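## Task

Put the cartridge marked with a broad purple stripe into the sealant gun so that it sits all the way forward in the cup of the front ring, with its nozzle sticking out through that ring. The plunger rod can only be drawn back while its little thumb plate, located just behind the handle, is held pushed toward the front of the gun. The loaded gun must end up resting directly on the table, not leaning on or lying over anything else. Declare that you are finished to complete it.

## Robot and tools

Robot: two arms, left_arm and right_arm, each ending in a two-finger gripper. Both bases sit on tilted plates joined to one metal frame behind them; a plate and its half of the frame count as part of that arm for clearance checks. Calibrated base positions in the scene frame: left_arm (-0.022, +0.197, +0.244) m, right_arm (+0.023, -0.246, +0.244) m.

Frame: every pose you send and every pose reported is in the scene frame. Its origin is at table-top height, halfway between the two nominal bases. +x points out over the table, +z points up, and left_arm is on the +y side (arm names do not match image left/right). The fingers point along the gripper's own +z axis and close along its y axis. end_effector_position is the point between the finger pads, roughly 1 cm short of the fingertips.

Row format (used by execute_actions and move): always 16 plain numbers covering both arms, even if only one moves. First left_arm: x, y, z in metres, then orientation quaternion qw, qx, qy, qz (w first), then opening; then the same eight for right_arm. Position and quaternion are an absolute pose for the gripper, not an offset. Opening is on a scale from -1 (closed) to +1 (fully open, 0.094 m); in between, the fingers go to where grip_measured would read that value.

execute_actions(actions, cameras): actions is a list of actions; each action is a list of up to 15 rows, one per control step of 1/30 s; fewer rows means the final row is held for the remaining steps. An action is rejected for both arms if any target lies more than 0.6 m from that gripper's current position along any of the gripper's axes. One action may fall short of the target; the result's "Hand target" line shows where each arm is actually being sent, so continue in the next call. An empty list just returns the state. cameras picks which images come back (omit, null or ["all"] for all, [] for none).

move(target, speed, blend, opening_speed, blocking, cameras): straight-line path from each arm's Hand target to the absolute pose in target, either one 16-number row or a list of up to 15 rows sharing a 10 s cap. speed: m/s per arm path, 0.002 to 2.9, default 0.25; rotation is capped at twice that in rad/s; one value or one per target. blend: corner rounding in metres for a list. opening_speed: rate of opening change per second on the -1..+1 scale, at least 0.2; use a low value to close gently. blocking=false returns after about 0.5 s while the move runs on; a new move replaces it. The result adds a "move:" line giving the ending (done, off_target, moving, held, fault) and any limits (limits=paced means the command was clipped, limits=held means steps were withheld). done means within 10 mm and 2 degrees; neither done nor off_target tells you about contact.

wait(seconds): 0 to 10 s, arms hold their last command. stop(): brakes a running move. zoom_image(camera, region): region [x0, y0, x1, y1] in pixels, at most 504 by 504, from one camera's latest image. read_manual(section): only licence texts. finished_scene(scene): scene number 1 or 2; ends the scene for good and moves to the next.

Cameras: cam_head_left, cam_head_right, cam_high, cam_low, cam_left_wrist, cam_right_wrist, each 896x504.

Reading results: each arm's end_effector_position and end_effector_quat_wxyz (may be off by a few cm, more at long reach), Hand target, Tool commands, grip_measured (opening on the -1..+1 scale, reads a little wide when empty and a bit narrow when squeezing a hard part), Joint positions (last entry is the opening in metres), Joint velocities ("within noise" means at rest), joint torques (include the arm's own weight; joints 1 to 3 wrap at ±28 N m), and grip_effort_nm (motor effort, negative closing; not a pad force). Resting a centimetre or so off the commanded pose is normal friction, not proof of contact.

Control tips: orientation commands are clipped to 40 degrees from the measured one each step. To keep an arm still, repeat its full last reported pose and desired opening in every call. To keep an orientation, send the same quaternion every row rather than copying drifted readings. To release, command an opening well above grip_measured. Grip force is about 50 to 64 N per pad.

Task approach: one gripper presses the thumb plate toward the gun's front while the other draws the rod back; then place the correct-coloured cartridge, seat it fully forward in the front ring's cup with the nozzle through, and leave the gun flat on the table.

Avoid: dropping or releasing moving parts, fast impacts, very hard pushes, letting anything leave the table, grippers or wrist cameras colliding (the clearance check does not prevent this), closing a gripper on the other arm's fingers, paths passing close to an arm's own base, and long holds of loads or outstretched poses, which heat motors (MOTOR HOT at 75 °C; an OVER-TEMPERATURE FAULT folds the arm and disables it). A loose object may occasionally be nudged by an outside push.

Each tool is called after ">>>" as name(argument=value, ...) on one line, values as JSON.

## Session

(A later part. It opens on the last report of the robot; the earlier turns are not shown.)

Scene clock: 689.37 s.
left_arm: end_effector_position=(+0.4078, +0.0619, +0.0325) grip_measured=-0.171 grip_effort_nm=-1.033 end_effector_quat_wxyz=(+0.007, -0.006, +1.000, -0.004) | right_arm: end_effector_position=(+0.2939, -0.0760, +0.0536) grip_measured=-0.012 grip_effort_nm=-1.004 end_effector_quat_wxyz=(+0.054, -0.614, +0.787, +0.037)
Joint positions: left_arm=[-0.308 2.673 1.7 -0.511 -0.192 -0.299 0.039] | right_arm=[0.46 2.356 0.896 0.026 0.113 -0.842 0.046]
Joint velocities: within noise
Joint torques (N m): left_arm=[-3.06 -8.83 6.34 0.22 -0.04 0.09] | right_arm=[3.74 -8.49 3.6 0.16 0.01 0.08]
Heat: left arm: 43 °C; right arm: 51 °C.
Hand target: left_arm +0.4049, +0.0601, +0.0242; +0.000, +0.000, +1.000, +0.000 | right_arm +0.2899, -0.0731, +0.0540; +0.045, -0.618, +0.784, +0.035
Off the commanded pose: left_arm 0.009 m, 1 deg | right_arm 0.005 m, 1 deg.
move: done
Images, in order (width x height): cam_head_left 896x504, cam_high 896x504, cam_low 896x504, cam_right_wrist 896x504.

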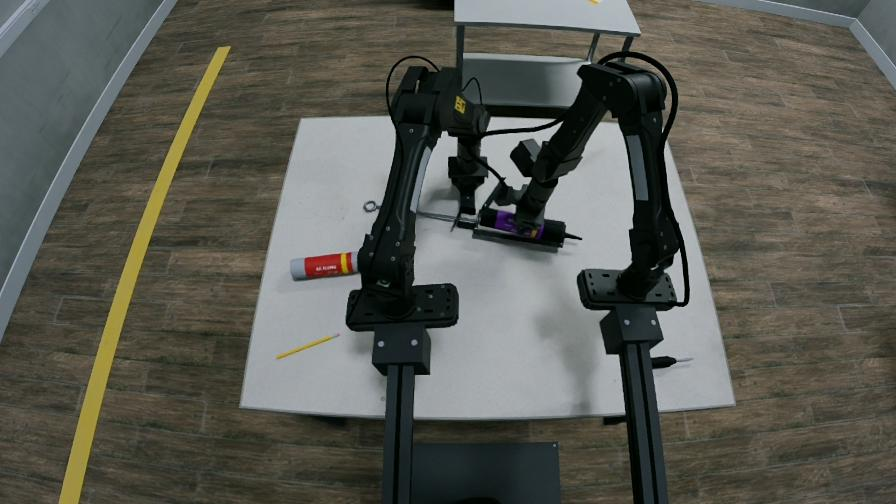

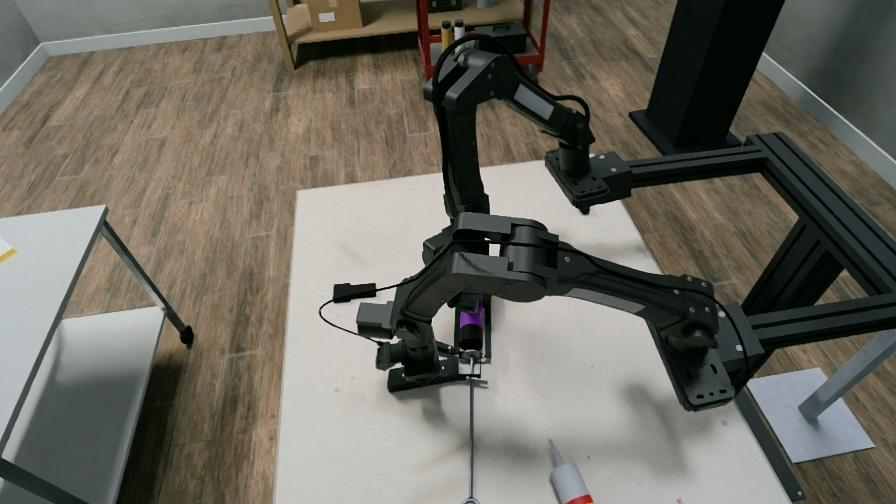

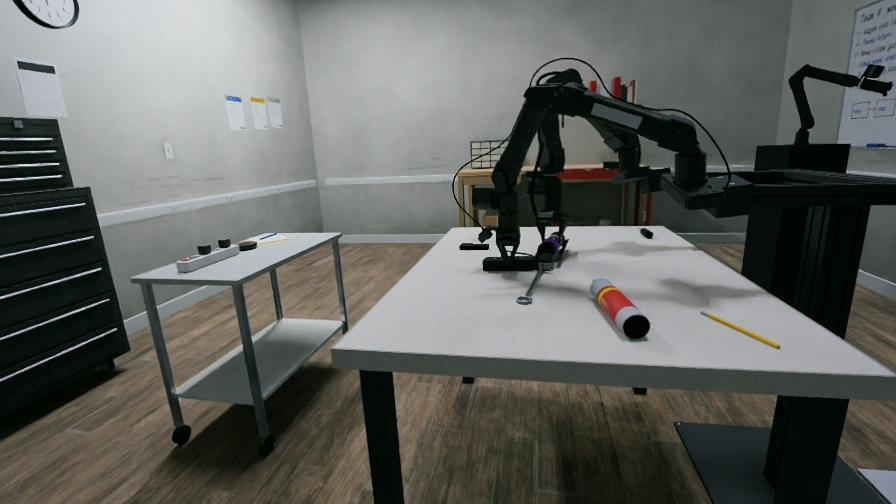

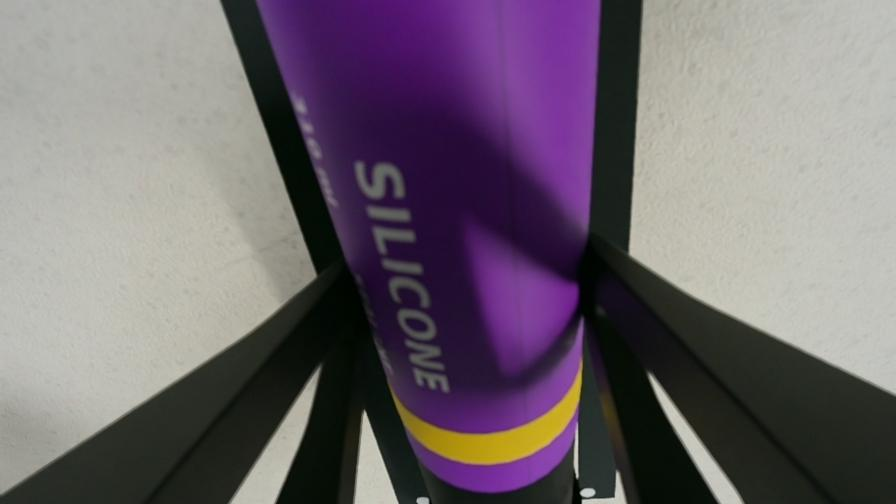

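>>> move(target=[[0.405,0.060,0.024,0,0,1,0,-0.3, 0.285,-0.074,0.044,0.0239,-0.6222,0.7822,0.019,-0.06]], speed=0.06, cameras=["cam_head_left","cam_low","cam_high","cam_right_wrist"])

>>> zoom_image(camera="cam_head_left", region=[440, 180, 600, 260])

>>> zoom_image(camera="cam_high", region=[430, 300, 520, 400])

>>> zoom_image(camera="cam_low", region=[500, 210, 600, 280])

Scene clock: 698.33 s.
left_arm: end_effector_position=(+0.4078, +0.0619, +0.0325) grip_measured=-0.171 grip_effort_nm=-1.033 end_effector_quat_wxyz=(+0.007, -0.006, +1.000, -0.004) | right_arm: end_effector_position=(+0.2919, -0.0764, +0.0443) grip_measured=-0.012 grip_effort_nm=-1.009 end_effector_quat_wxyz=(+0.037, -0.619, +0.785, +0.018)
Joint positions: left_arm=[-0.308 2.673 1.7 -0.511 -0.192 -0.299 0.039] | right_arm=[0.48 2.401 0.93 0.007 0.157 -0.83 0.046]
Joint velocities: within noise
Joint torques (N m): left_arm=[-3.08 -8.85 6.56 0.17 -0.05 0.11] | right_arm=[3.79 -8.49 3.37 0.04 0.07 0.13]
Heat: left arm: 43 °C; right arm: 50 °C.
Hand target: left_arm +0.4049, +0.0601, +0.0242; +0.000, +0.000, +1.000, +0.000 | right_arm +0.2851, -0.0742, +0.0441; +0.024, -0.622, +0.782, +0.019
Off the commanded pose: left_arm 0.009 m, 1 deg | right_arm 0.007 m, 2 deg.
move: done
Images, in order (width x height): cam_head_left 896x504, cam_high 896x504, cam_low 896x504, cam_right_wrist 896x504.

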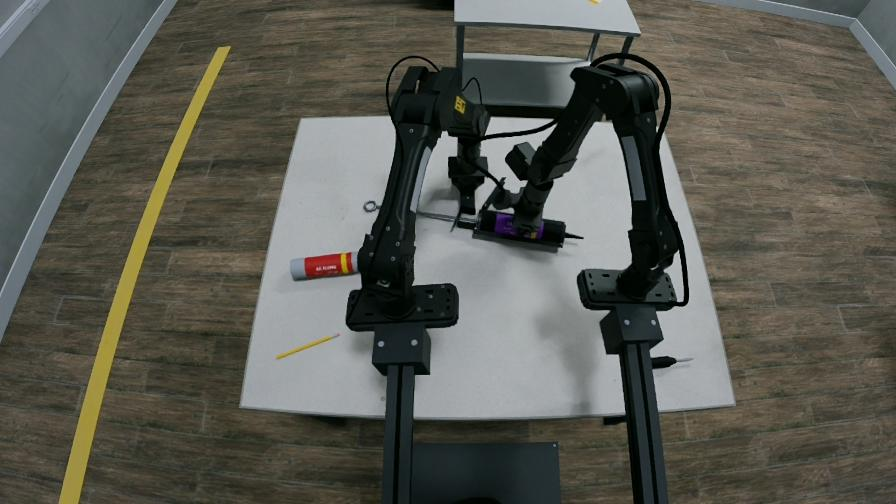

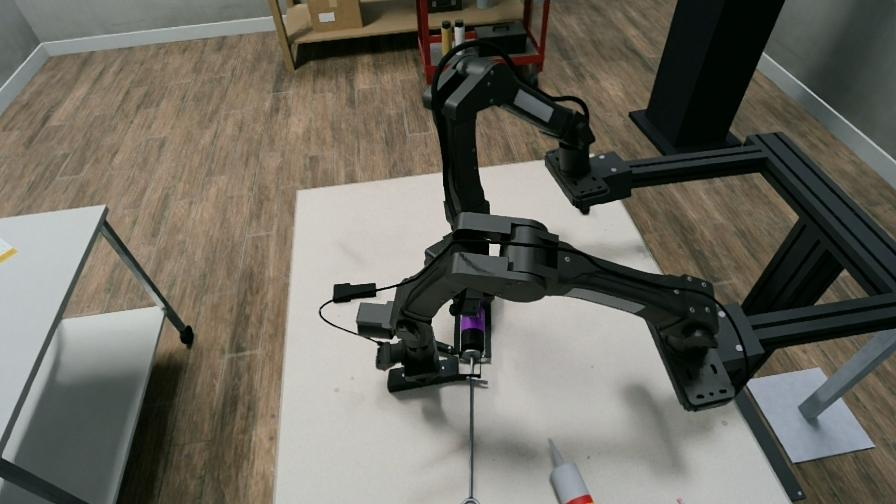

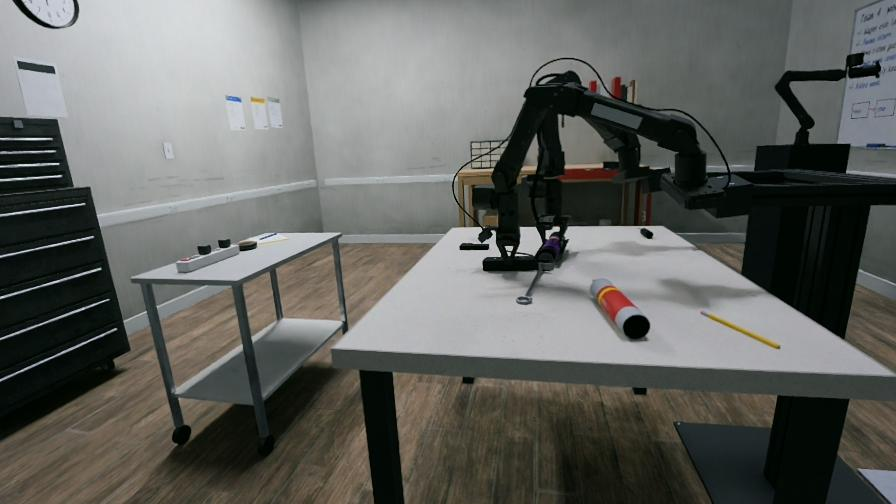

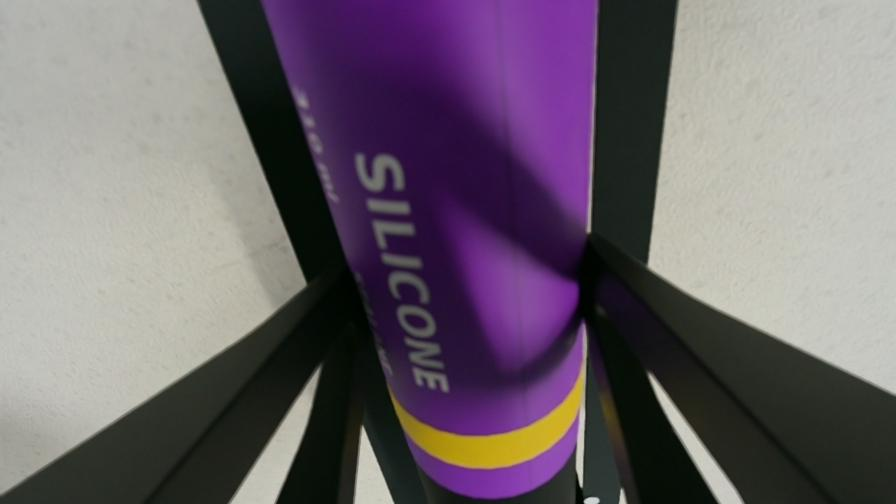

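Scaled by 3.150 from the camera's 896x504 image, which has a finer 1280x720 frame.

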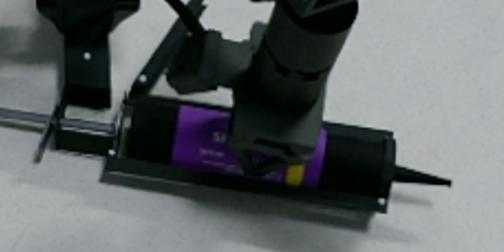

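Scaled by 5.040 from the camera's 896x504 image, which has a finer 1280x720 frame.

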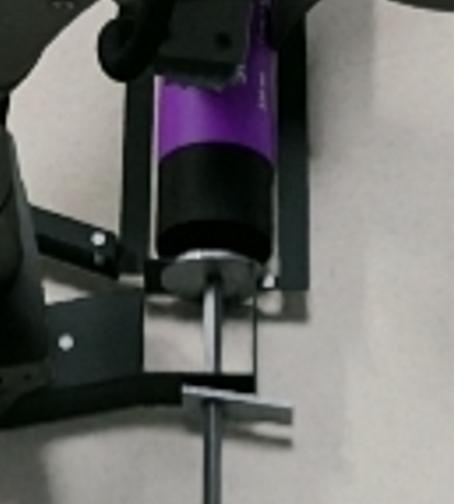

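Scaled by 5.040 from the camera's 896x504 image, which has a finer 1280x720 frame.

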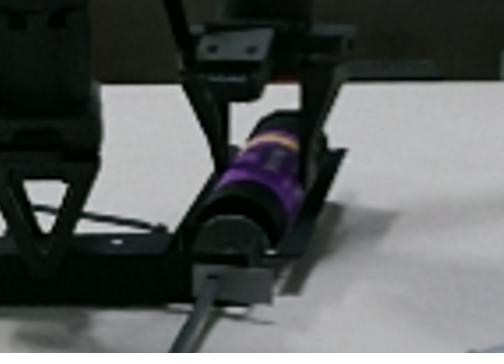

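>>> move(target=[[0.405,0.060,0.024,0,0,1,0,-0.3, 0.285,-0.074,0.038,-0.005,-0.6225,0.7826,0,-0.06]], speed=0.06, cameras=["cam_head_left","cam_low","cam_high","cam_right_wrist"])

>>> zoom_image(camera="cam_head_left", region=[440, 180, 600, 260])

>>> zoom_image(camera="cam_high", region=[430, 300, 520, 400])

>>> zoom_image(camera="cam_low", region=[500, 210, 600, 280])

Scene clock: 702.97 s.
left_arm: end_effector_position=(+0.4078, +0.0619, +0.0325) grip_measured=-0.171 grip_effort_nm=-1.028 end_effector_quat_wxyz=(+0.007, -0.006, +1.000, -0.004) | right_arm: end_effector_position=(+0.2920, -0.0763, +0.0409) grip_measured=-0.012 grip_effort_nm=-1.009 end_effector_quat_wxyz=(+0.007, -0.620, +0.785, +0.001)
Joint positions: left_arm=[-0.308 2.673 1.7 -0.511 -0.192 -0.299 0.039] | right_arm=[0.502 2.435 0.999 -0.087 0.202 -0.799 0.046]
Joint velocities: within noise
Joint torques (N m): left_arm=[-3.06 -8.75 6.35 0.22 -0.08 0.11] | right_arm=[3.74 -7.92 3.51 0.07 0.05 0.16]
Heat: left arm: 43 °C; right arm: 50 °C.
Hand target: left_arm +0.4049, +0.0601, +0.0242; +0.000, +0.000, +1.000, +0.000 | right_arm +0.2850, -0.0742, +0.0381; -0.005, -0.623, +0.782, +0.000
Off the commanded pose: left_arm 0.009 m, 1 deg | right_arm 0.008 m, 1 deg.
move: done
Images, in order (width x height): cam_head_left 896x504, cam_high 896x504, cam_low 896x504, cam_right_wrist 896x504.

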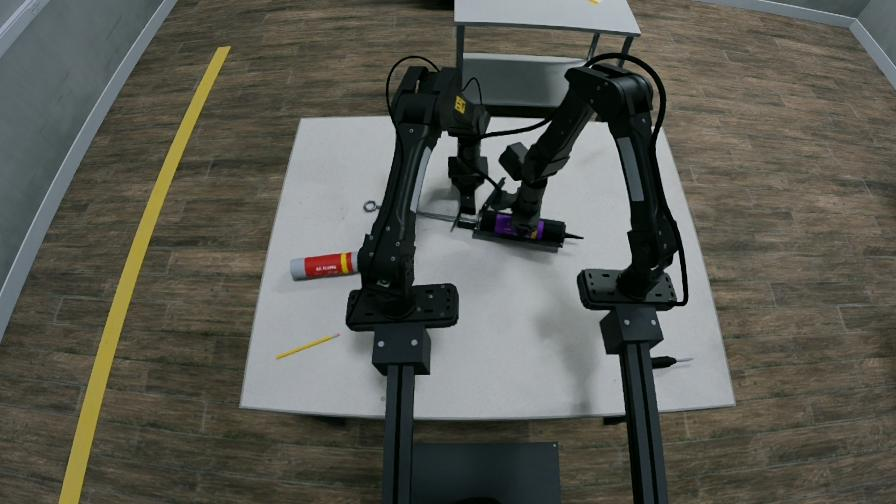

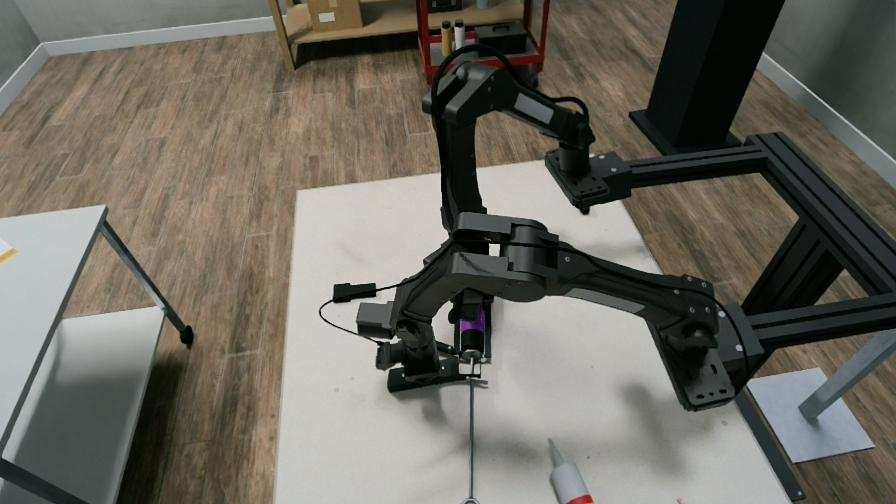

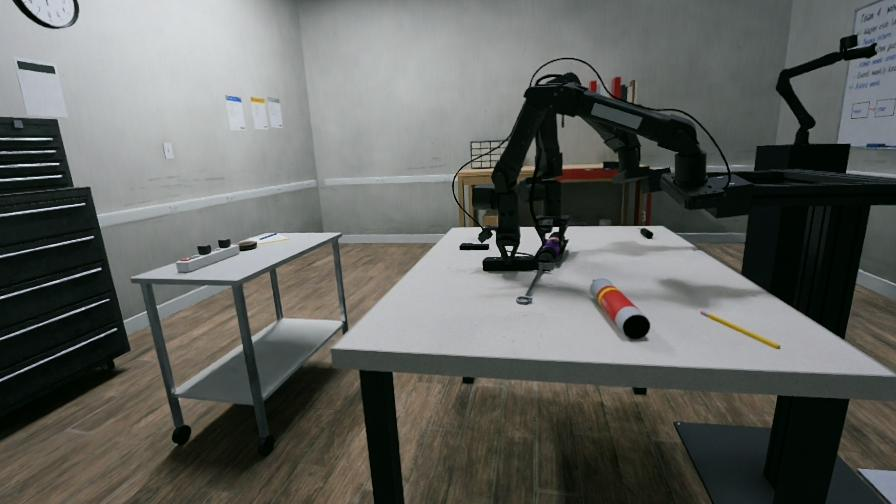

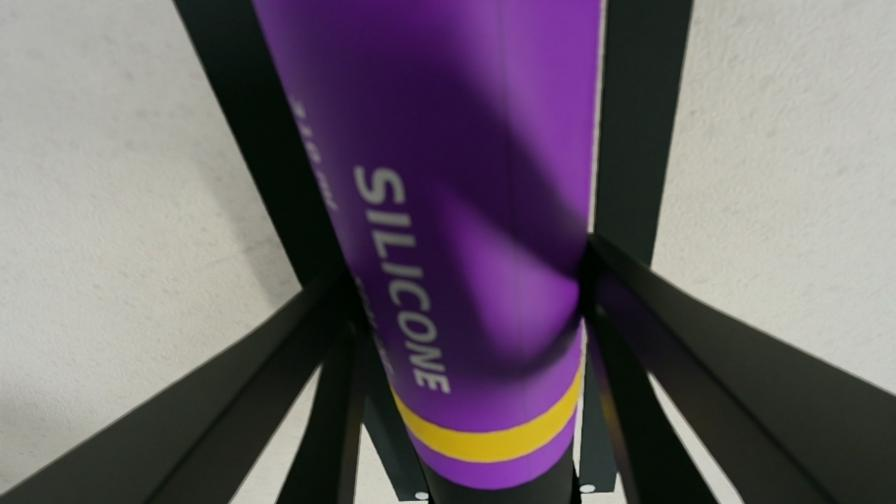

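Scaled by 3.150 from the camera's 896x504 image, which has a finer 1280x720 frame.

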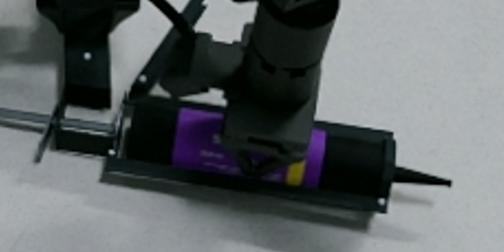

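Scaled by 5.040 from the camera's 896x504 image, which has a finer 1280x720 frame.

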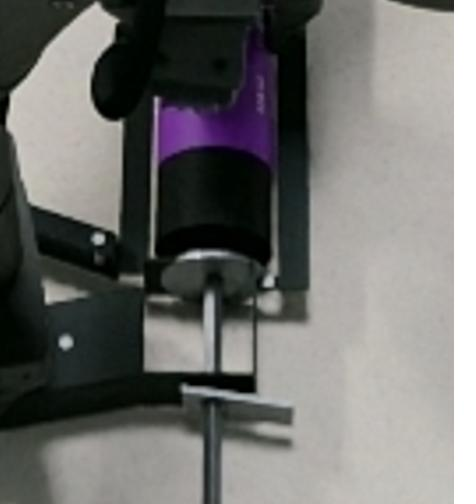

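Scaled by 5.040 from the camera's 896x504 image, which has a finer 1280x720 frame.

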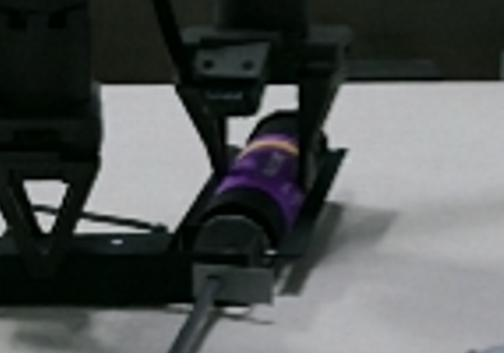

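>>> move(target=[[0.405,0.060,0.024,0,0,1,0,-0.3, 0.281,-0.092,0.036,-0.005,-0.6225,0.7826,0,-0.06]], speed=0.06, cameras=["cam_head_left","cam_low","cam_high","cam_right_wrist"])

>>> zoom_image(camera="cam_head_left", region=[440, 180, 600, 260])

>>> zoom_image(camera="cam_high", region=[430, 300, 520, 400])

Scene clock: 707.43 s.
left_arm: end_effector_position=(+0.4079, +0.0621, +0.0326) grip_measured=-0.171 grip_effort_nm=-1.023 end_effector_quat_wxyz=(+0.007, -0.009, +1.000, -0.001) | right_arm: end_effector_position=(+0.2911, -0.0789, +0.0381) grip_measured=-0.012 grip_effort_nm=-1.009 end_effector_quat_wxyz=(+0.017, -0.625, +0.780, +0.000)
Joint positions: left_arm=[-0.31 2.673 1.7 -0.511 -0.197 -0.306 0.039] | right_arm=[0.493 2.435 0.968 -0.035 0.2 -0.826 0.046]
Joint velocities: within noise
Joint torques (N m): left_arm=[-3.04 -8.7 6.5 0.26 0 0.18] | right_arm=[0.76 -9.33 0.7 0.07 0.09 0.05]
Heat: left arm: 43 °C; right arm: 49 °C.
Hand target: left_arm +0.4049, +0.0601, +0.0242; +0.000, +0.000, +1.000, +0.000 | right_arm +0.2809, -0.0916, +0.0360; -0.005, -0.623, +0.783, +0.000
Off the commanded pose: left_arm 0.009 m, 1 deg | right_arm 0.017 m, 3 deg.
move: off_target (right_arm)
Images, in order (width x height): cam_head_left 896x504, cam_high 896x504, cam_low 896x504, cam_right_wrist 896x504.

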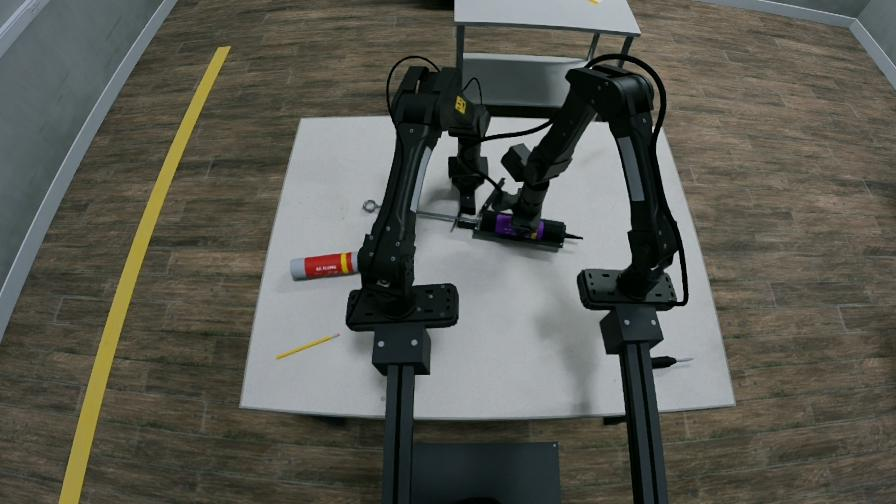

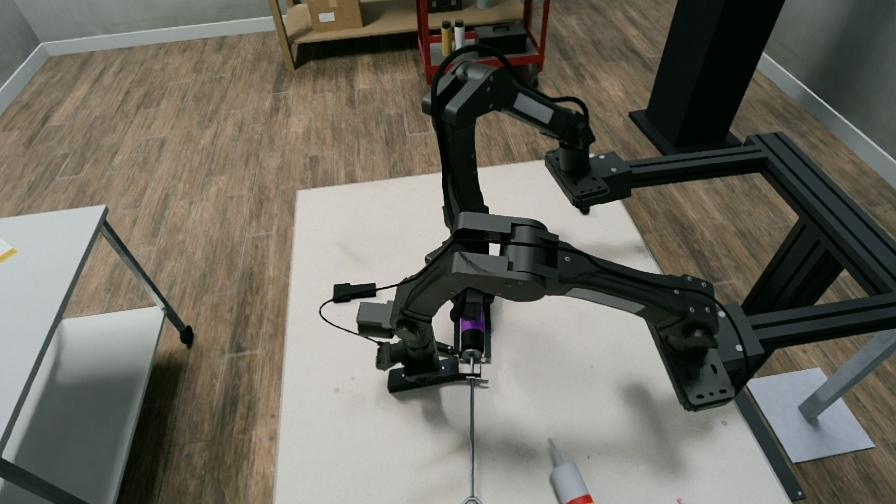

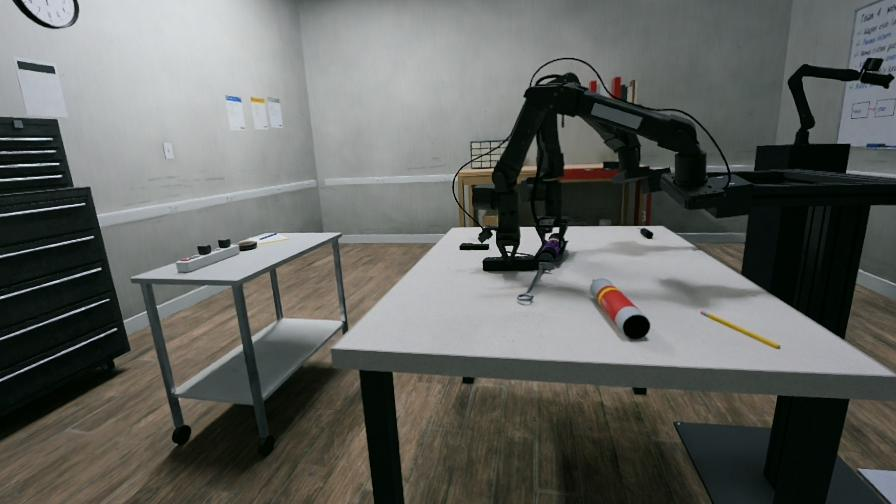

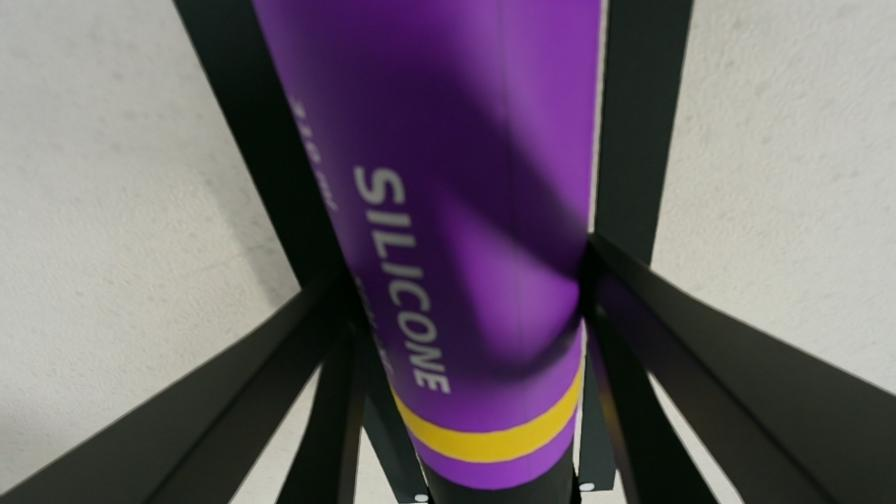

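Scaled by 3.150 from the camera's 896x504 image, which has a finer 1280x720 frame.

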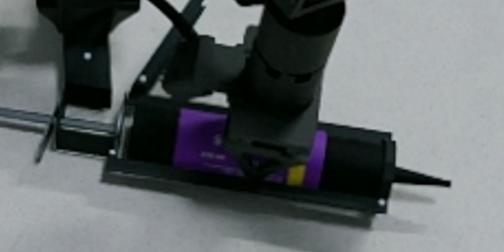

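Scaled by 5.040 from the camera's 896x504 image, which has a finer 1280x720 frame.

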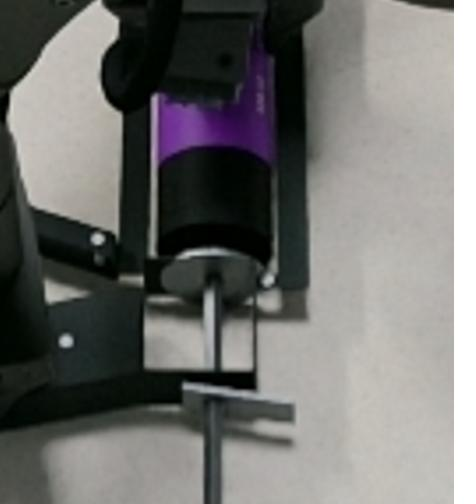

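>>> move(target=[[0.405,0.060,0.024,0,0,1,0,-0.3, 0.288,-0.080,0.037,0.0,-0.6225,0.7826,0,-0.06],[0.405,0.060,0.024,0,0,1,0,-0.3, 0.288,-0.080,0.037,0.0,-0.6225,0.7826,0,0.4]], speed=0.06, opening_speed=0.5, cameras=["cam_head_left","cam_low","cam_high","cam_right_wrist"])

>>> zoom_image(camera="cam_head_left", region=[440, 180, 600, 260])

Scene clock: 715.37 s.
left_arm: end_effector_position=(+0.4076, +0.0623, +0.0323) grip_measured=-0.171 grip_effort_nm=-1.028 end_effector_quat_wxyz=(+0.007, -0.009, +1.000, -0.001) | right_arm: end_effector_position=(+0.2897, -0.0805, +0.0392) grip_measured=+0.397 grip_effort_nm=0.168 end_effector_quat_wxyz=(+0.006, -0.623, +0.782, +0.001)
Joint positions: left_arm=[-0.31 2.674 1.7 -0.511 -0.198 -0.307 0.039] | right_arm=[0.493 2.435 0.984 -0.075 0.202 -0.815 0.066]
Joint velocities: within noise
Joint torques (N m): left_arm=[-2.95 -8.95 6.43 0.23 0 0.19] | right_arm=[2.59 -8.36 3.38 0.17 0.05 0.09]
Heat: left arm: 43 °C; right arm: 49 °C.
Hand target: left_arm +0.4048, +0.0602, +0.0242; +0.000, +0.000, +1.000, +0.000 | right_arm +0.2880, -0.0800, +0.0370; +0.000, -0.623, +0.783, +0.000
Off the commanded pose: left_arm 0.009 m, 1 deg | right_arm 0.003 m, 1 deg.
move: done
Images, in order (width x height): cam_head_left 896x504, cam_high 896x504, cam_low 896x504, cam_right_wrist 896x504.

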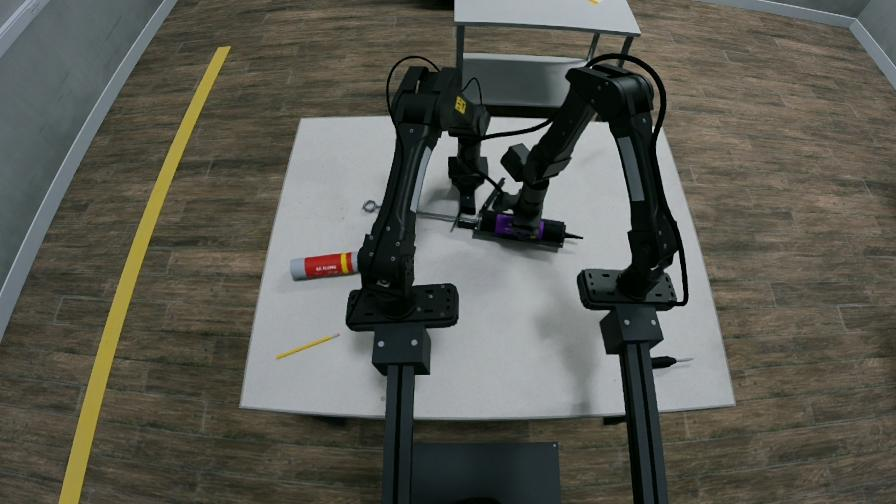

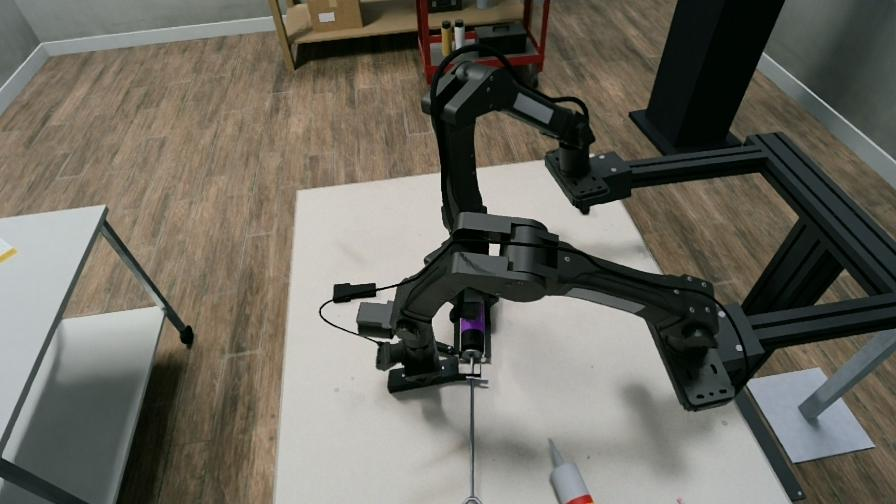

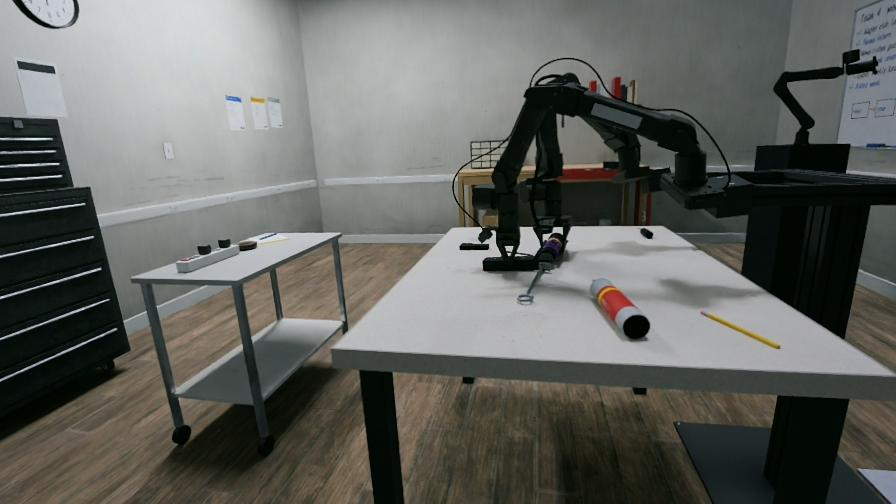

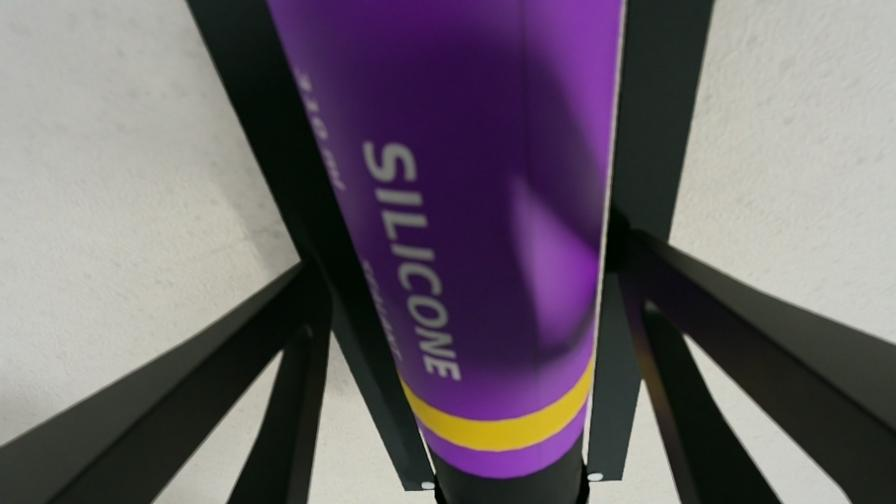

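Scaled by 3.150 from the camera's 896x504 image, which has a finer 1280x720 frame.

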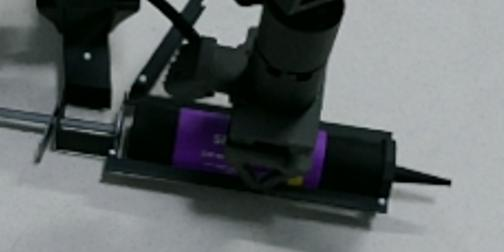

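>>> move(target=[[0.405,0.060,0.024,0,0,1,0,-0.3, 0.289,-0.080,0.16,0.0,-0.6225,0.7826,0,0.5],[0.405,0.060,0.024,0,0,1,0,-0.3, 0.29,-0.23,0.20,0.0,-0.3,0.954,0,0.5]], speed=0.2, cameras=["cam_head_left","cam_head_right","cam_low","cam_high"])

>>> zoom_image(camera="cam_head_left", region=[440, 180, 600, 260])

>>> zoom_image(camera="cam_high", region=[430, 250, 530, 410])

>>> zoom_image(camera="cam_low", region=[500, 210, 600, 280])

Scene clock: 722.70 s.
left_arm: end_effector_position=(+0.4076, +0.0623, +0.0323) grip_measured=-0.171 grip_effort_nm=-1.028 end_effector_quat_wxyz=(+0.007, -0.009, +1.000, -0.001) | right_arm: end_effector_position=(+0.2915, -0.2303, +0.1953) grip_measured=+0.497 grip_effort_nm=0.168 end_effector_quat_wxyz=(-0.005, -0.307, +0.952, -0.007)
Joint positions: left_arm=[-0.31 2.674 1.7 -0.511 -0.198 -0.307 0.039] | right_arm=[0.118 1.665 0.781 -0.586 0.193 -0.471 0.07]
Joint velocities: within noise
Joint torques (N m): left_arm=[-2.86 -8.83 6.35 0.26 0 0.19] | right_arm=[0.77 -8.46 4.34 0.12 -0.13 0.12]
Heat: left arm: 42 °C; right arm: 49 °C.
Hand target: left_arm +0.4048, +0.0602, +0.0242; +0.000, +0.000, +1.000, +0.000 | right_arm +0.2901, -0.2300, +0.1998; +0.000, -0.300, +0.954, +0.000
Off the commanded pose: left_arm 0.009 m, 1 deg | right_arm 0.005 m, 1 deg.
move: done
Images, in order (width x height): cam_head_left 896x504, cam_head_right 896x504, cam_high 896x504, cam_low 896x504.

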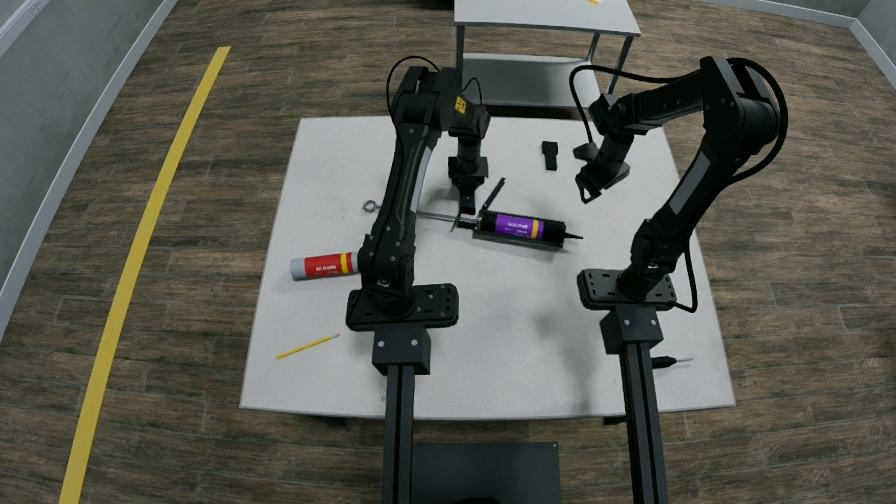

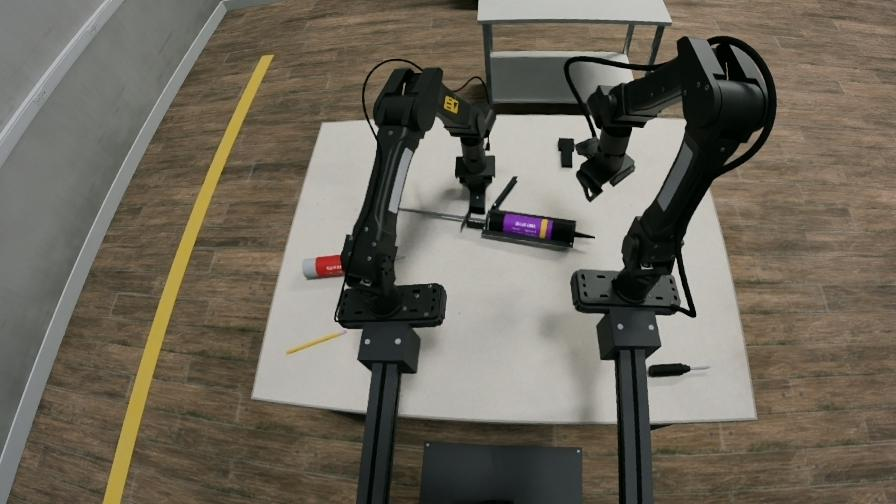

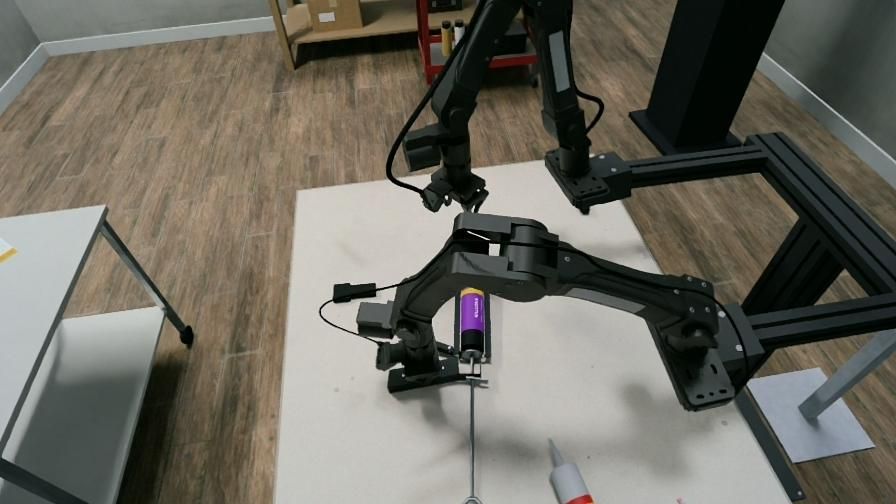

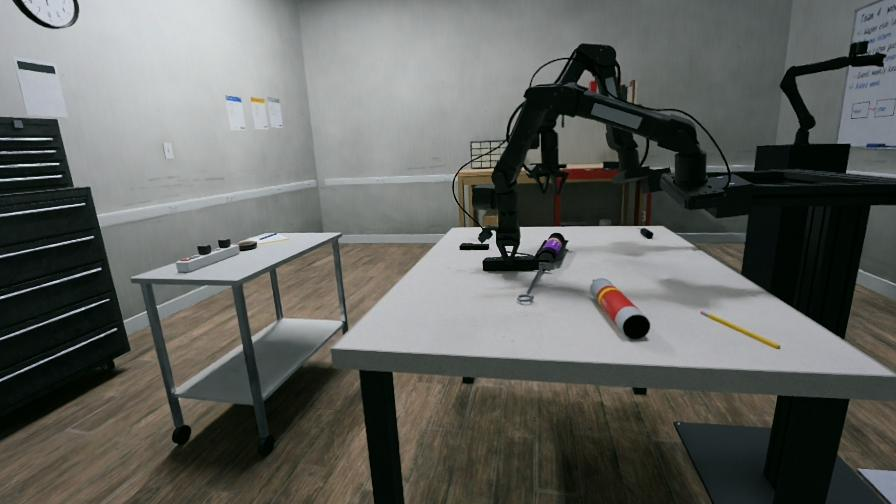

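Scaled by 3.150 from the camera's 896x504 image, which has a finer 1280x720 frame.

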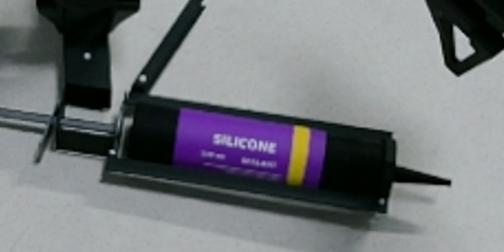

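Scaled by 3.150 from the camera's 896x504 image, which has a finer 1280x720 frame.

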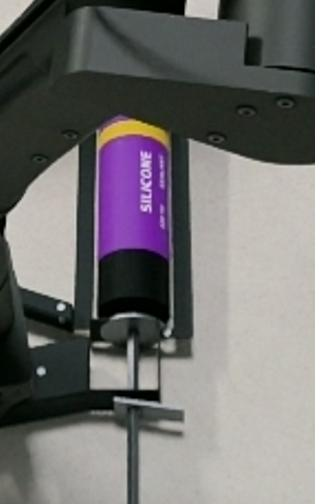

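Scaled by 5.040 from the camera's 896x504 image, which has a finer 1280x720 frame.

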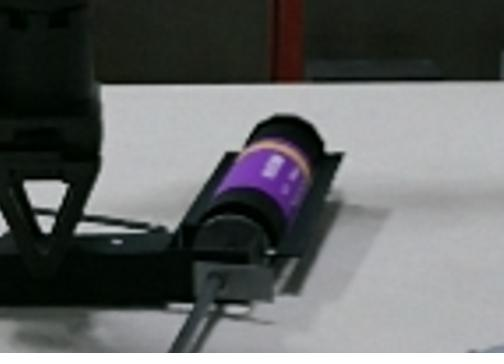

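>>> move(target=[[0.405,0.060,0.024,0,0,1,0,-0.3, 0.26,-0.17,0.20,0.343,-0.058,0.937,-0.017,1]], cameras=["cam_right_wrist"])

>>> zoom_image(camera="cam_right_wrist", region=[250, 100, 650, 400])

Scene clock: 727.90 s.
left_arm: end_effector_position=(+0.4076, +0.0623, +0.0323) grip_measured=-0.171 grip_effort_nm=-1.028 end_effector_quat_wxyz=(+0.007, -0.009, +1.000, -0.001) | right_arm: end_effector_position=(+0.2583, -0.1707, +0.1975) grip_measured=+0.997 grip_effort_nm=0.168 end_effector_quat_wxyz=(+0.332, -0.064, +0.941, -0.017)
Joint positions: left_arm=[-0.31 2.674 1.7 -0.511 -0.198 -0.307 0.039] | right_arm=[0.622 1.475 0.094 0.45 0.559 0.281 0.094]
Joint velocities: within noise
Joint torques (N m): left_arm=[-2.88 -8.84 6.43 0.21 0 0.21] | right_arm=[1.91 -2.26 3.4 1.64 0.32 0.12]
Heat: left arm: 42 °C; right arm: 48 °C.
Hand target: left_arm +0.4048, +0.0602, +0.0242; +0.000, +0.000, +1.000, +0.000 | right_arm +0.2600, -0.1699, +0.2001; +0.343, -0.058, +0.937, -0.017
Off the commanded pose: left_arm 0.009 m, 1 deg | right_arm 0.003 m, 1 deg.
move: done
Images, in order (width x height): cam_right_wrist 896x504.

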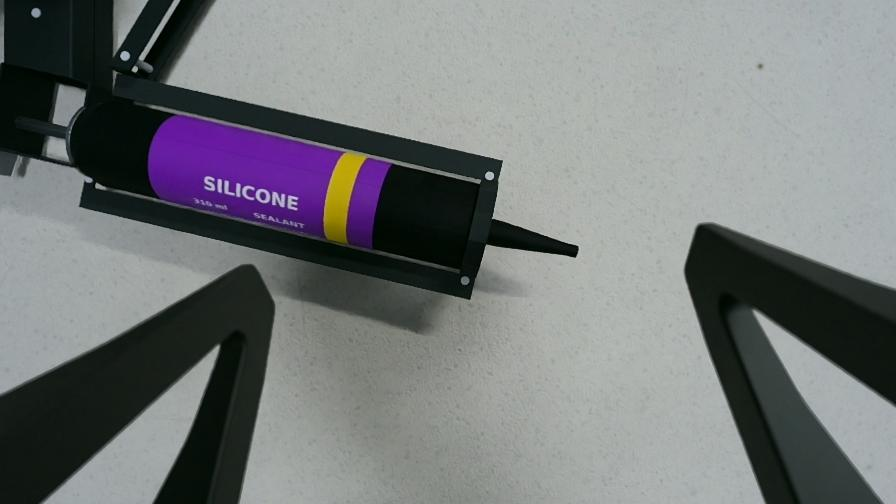

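Scaled by 1.260 from the camera's 896x504 image, which has a finer 1280x720 frame.

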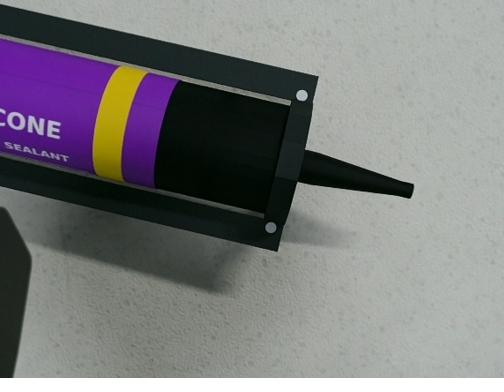

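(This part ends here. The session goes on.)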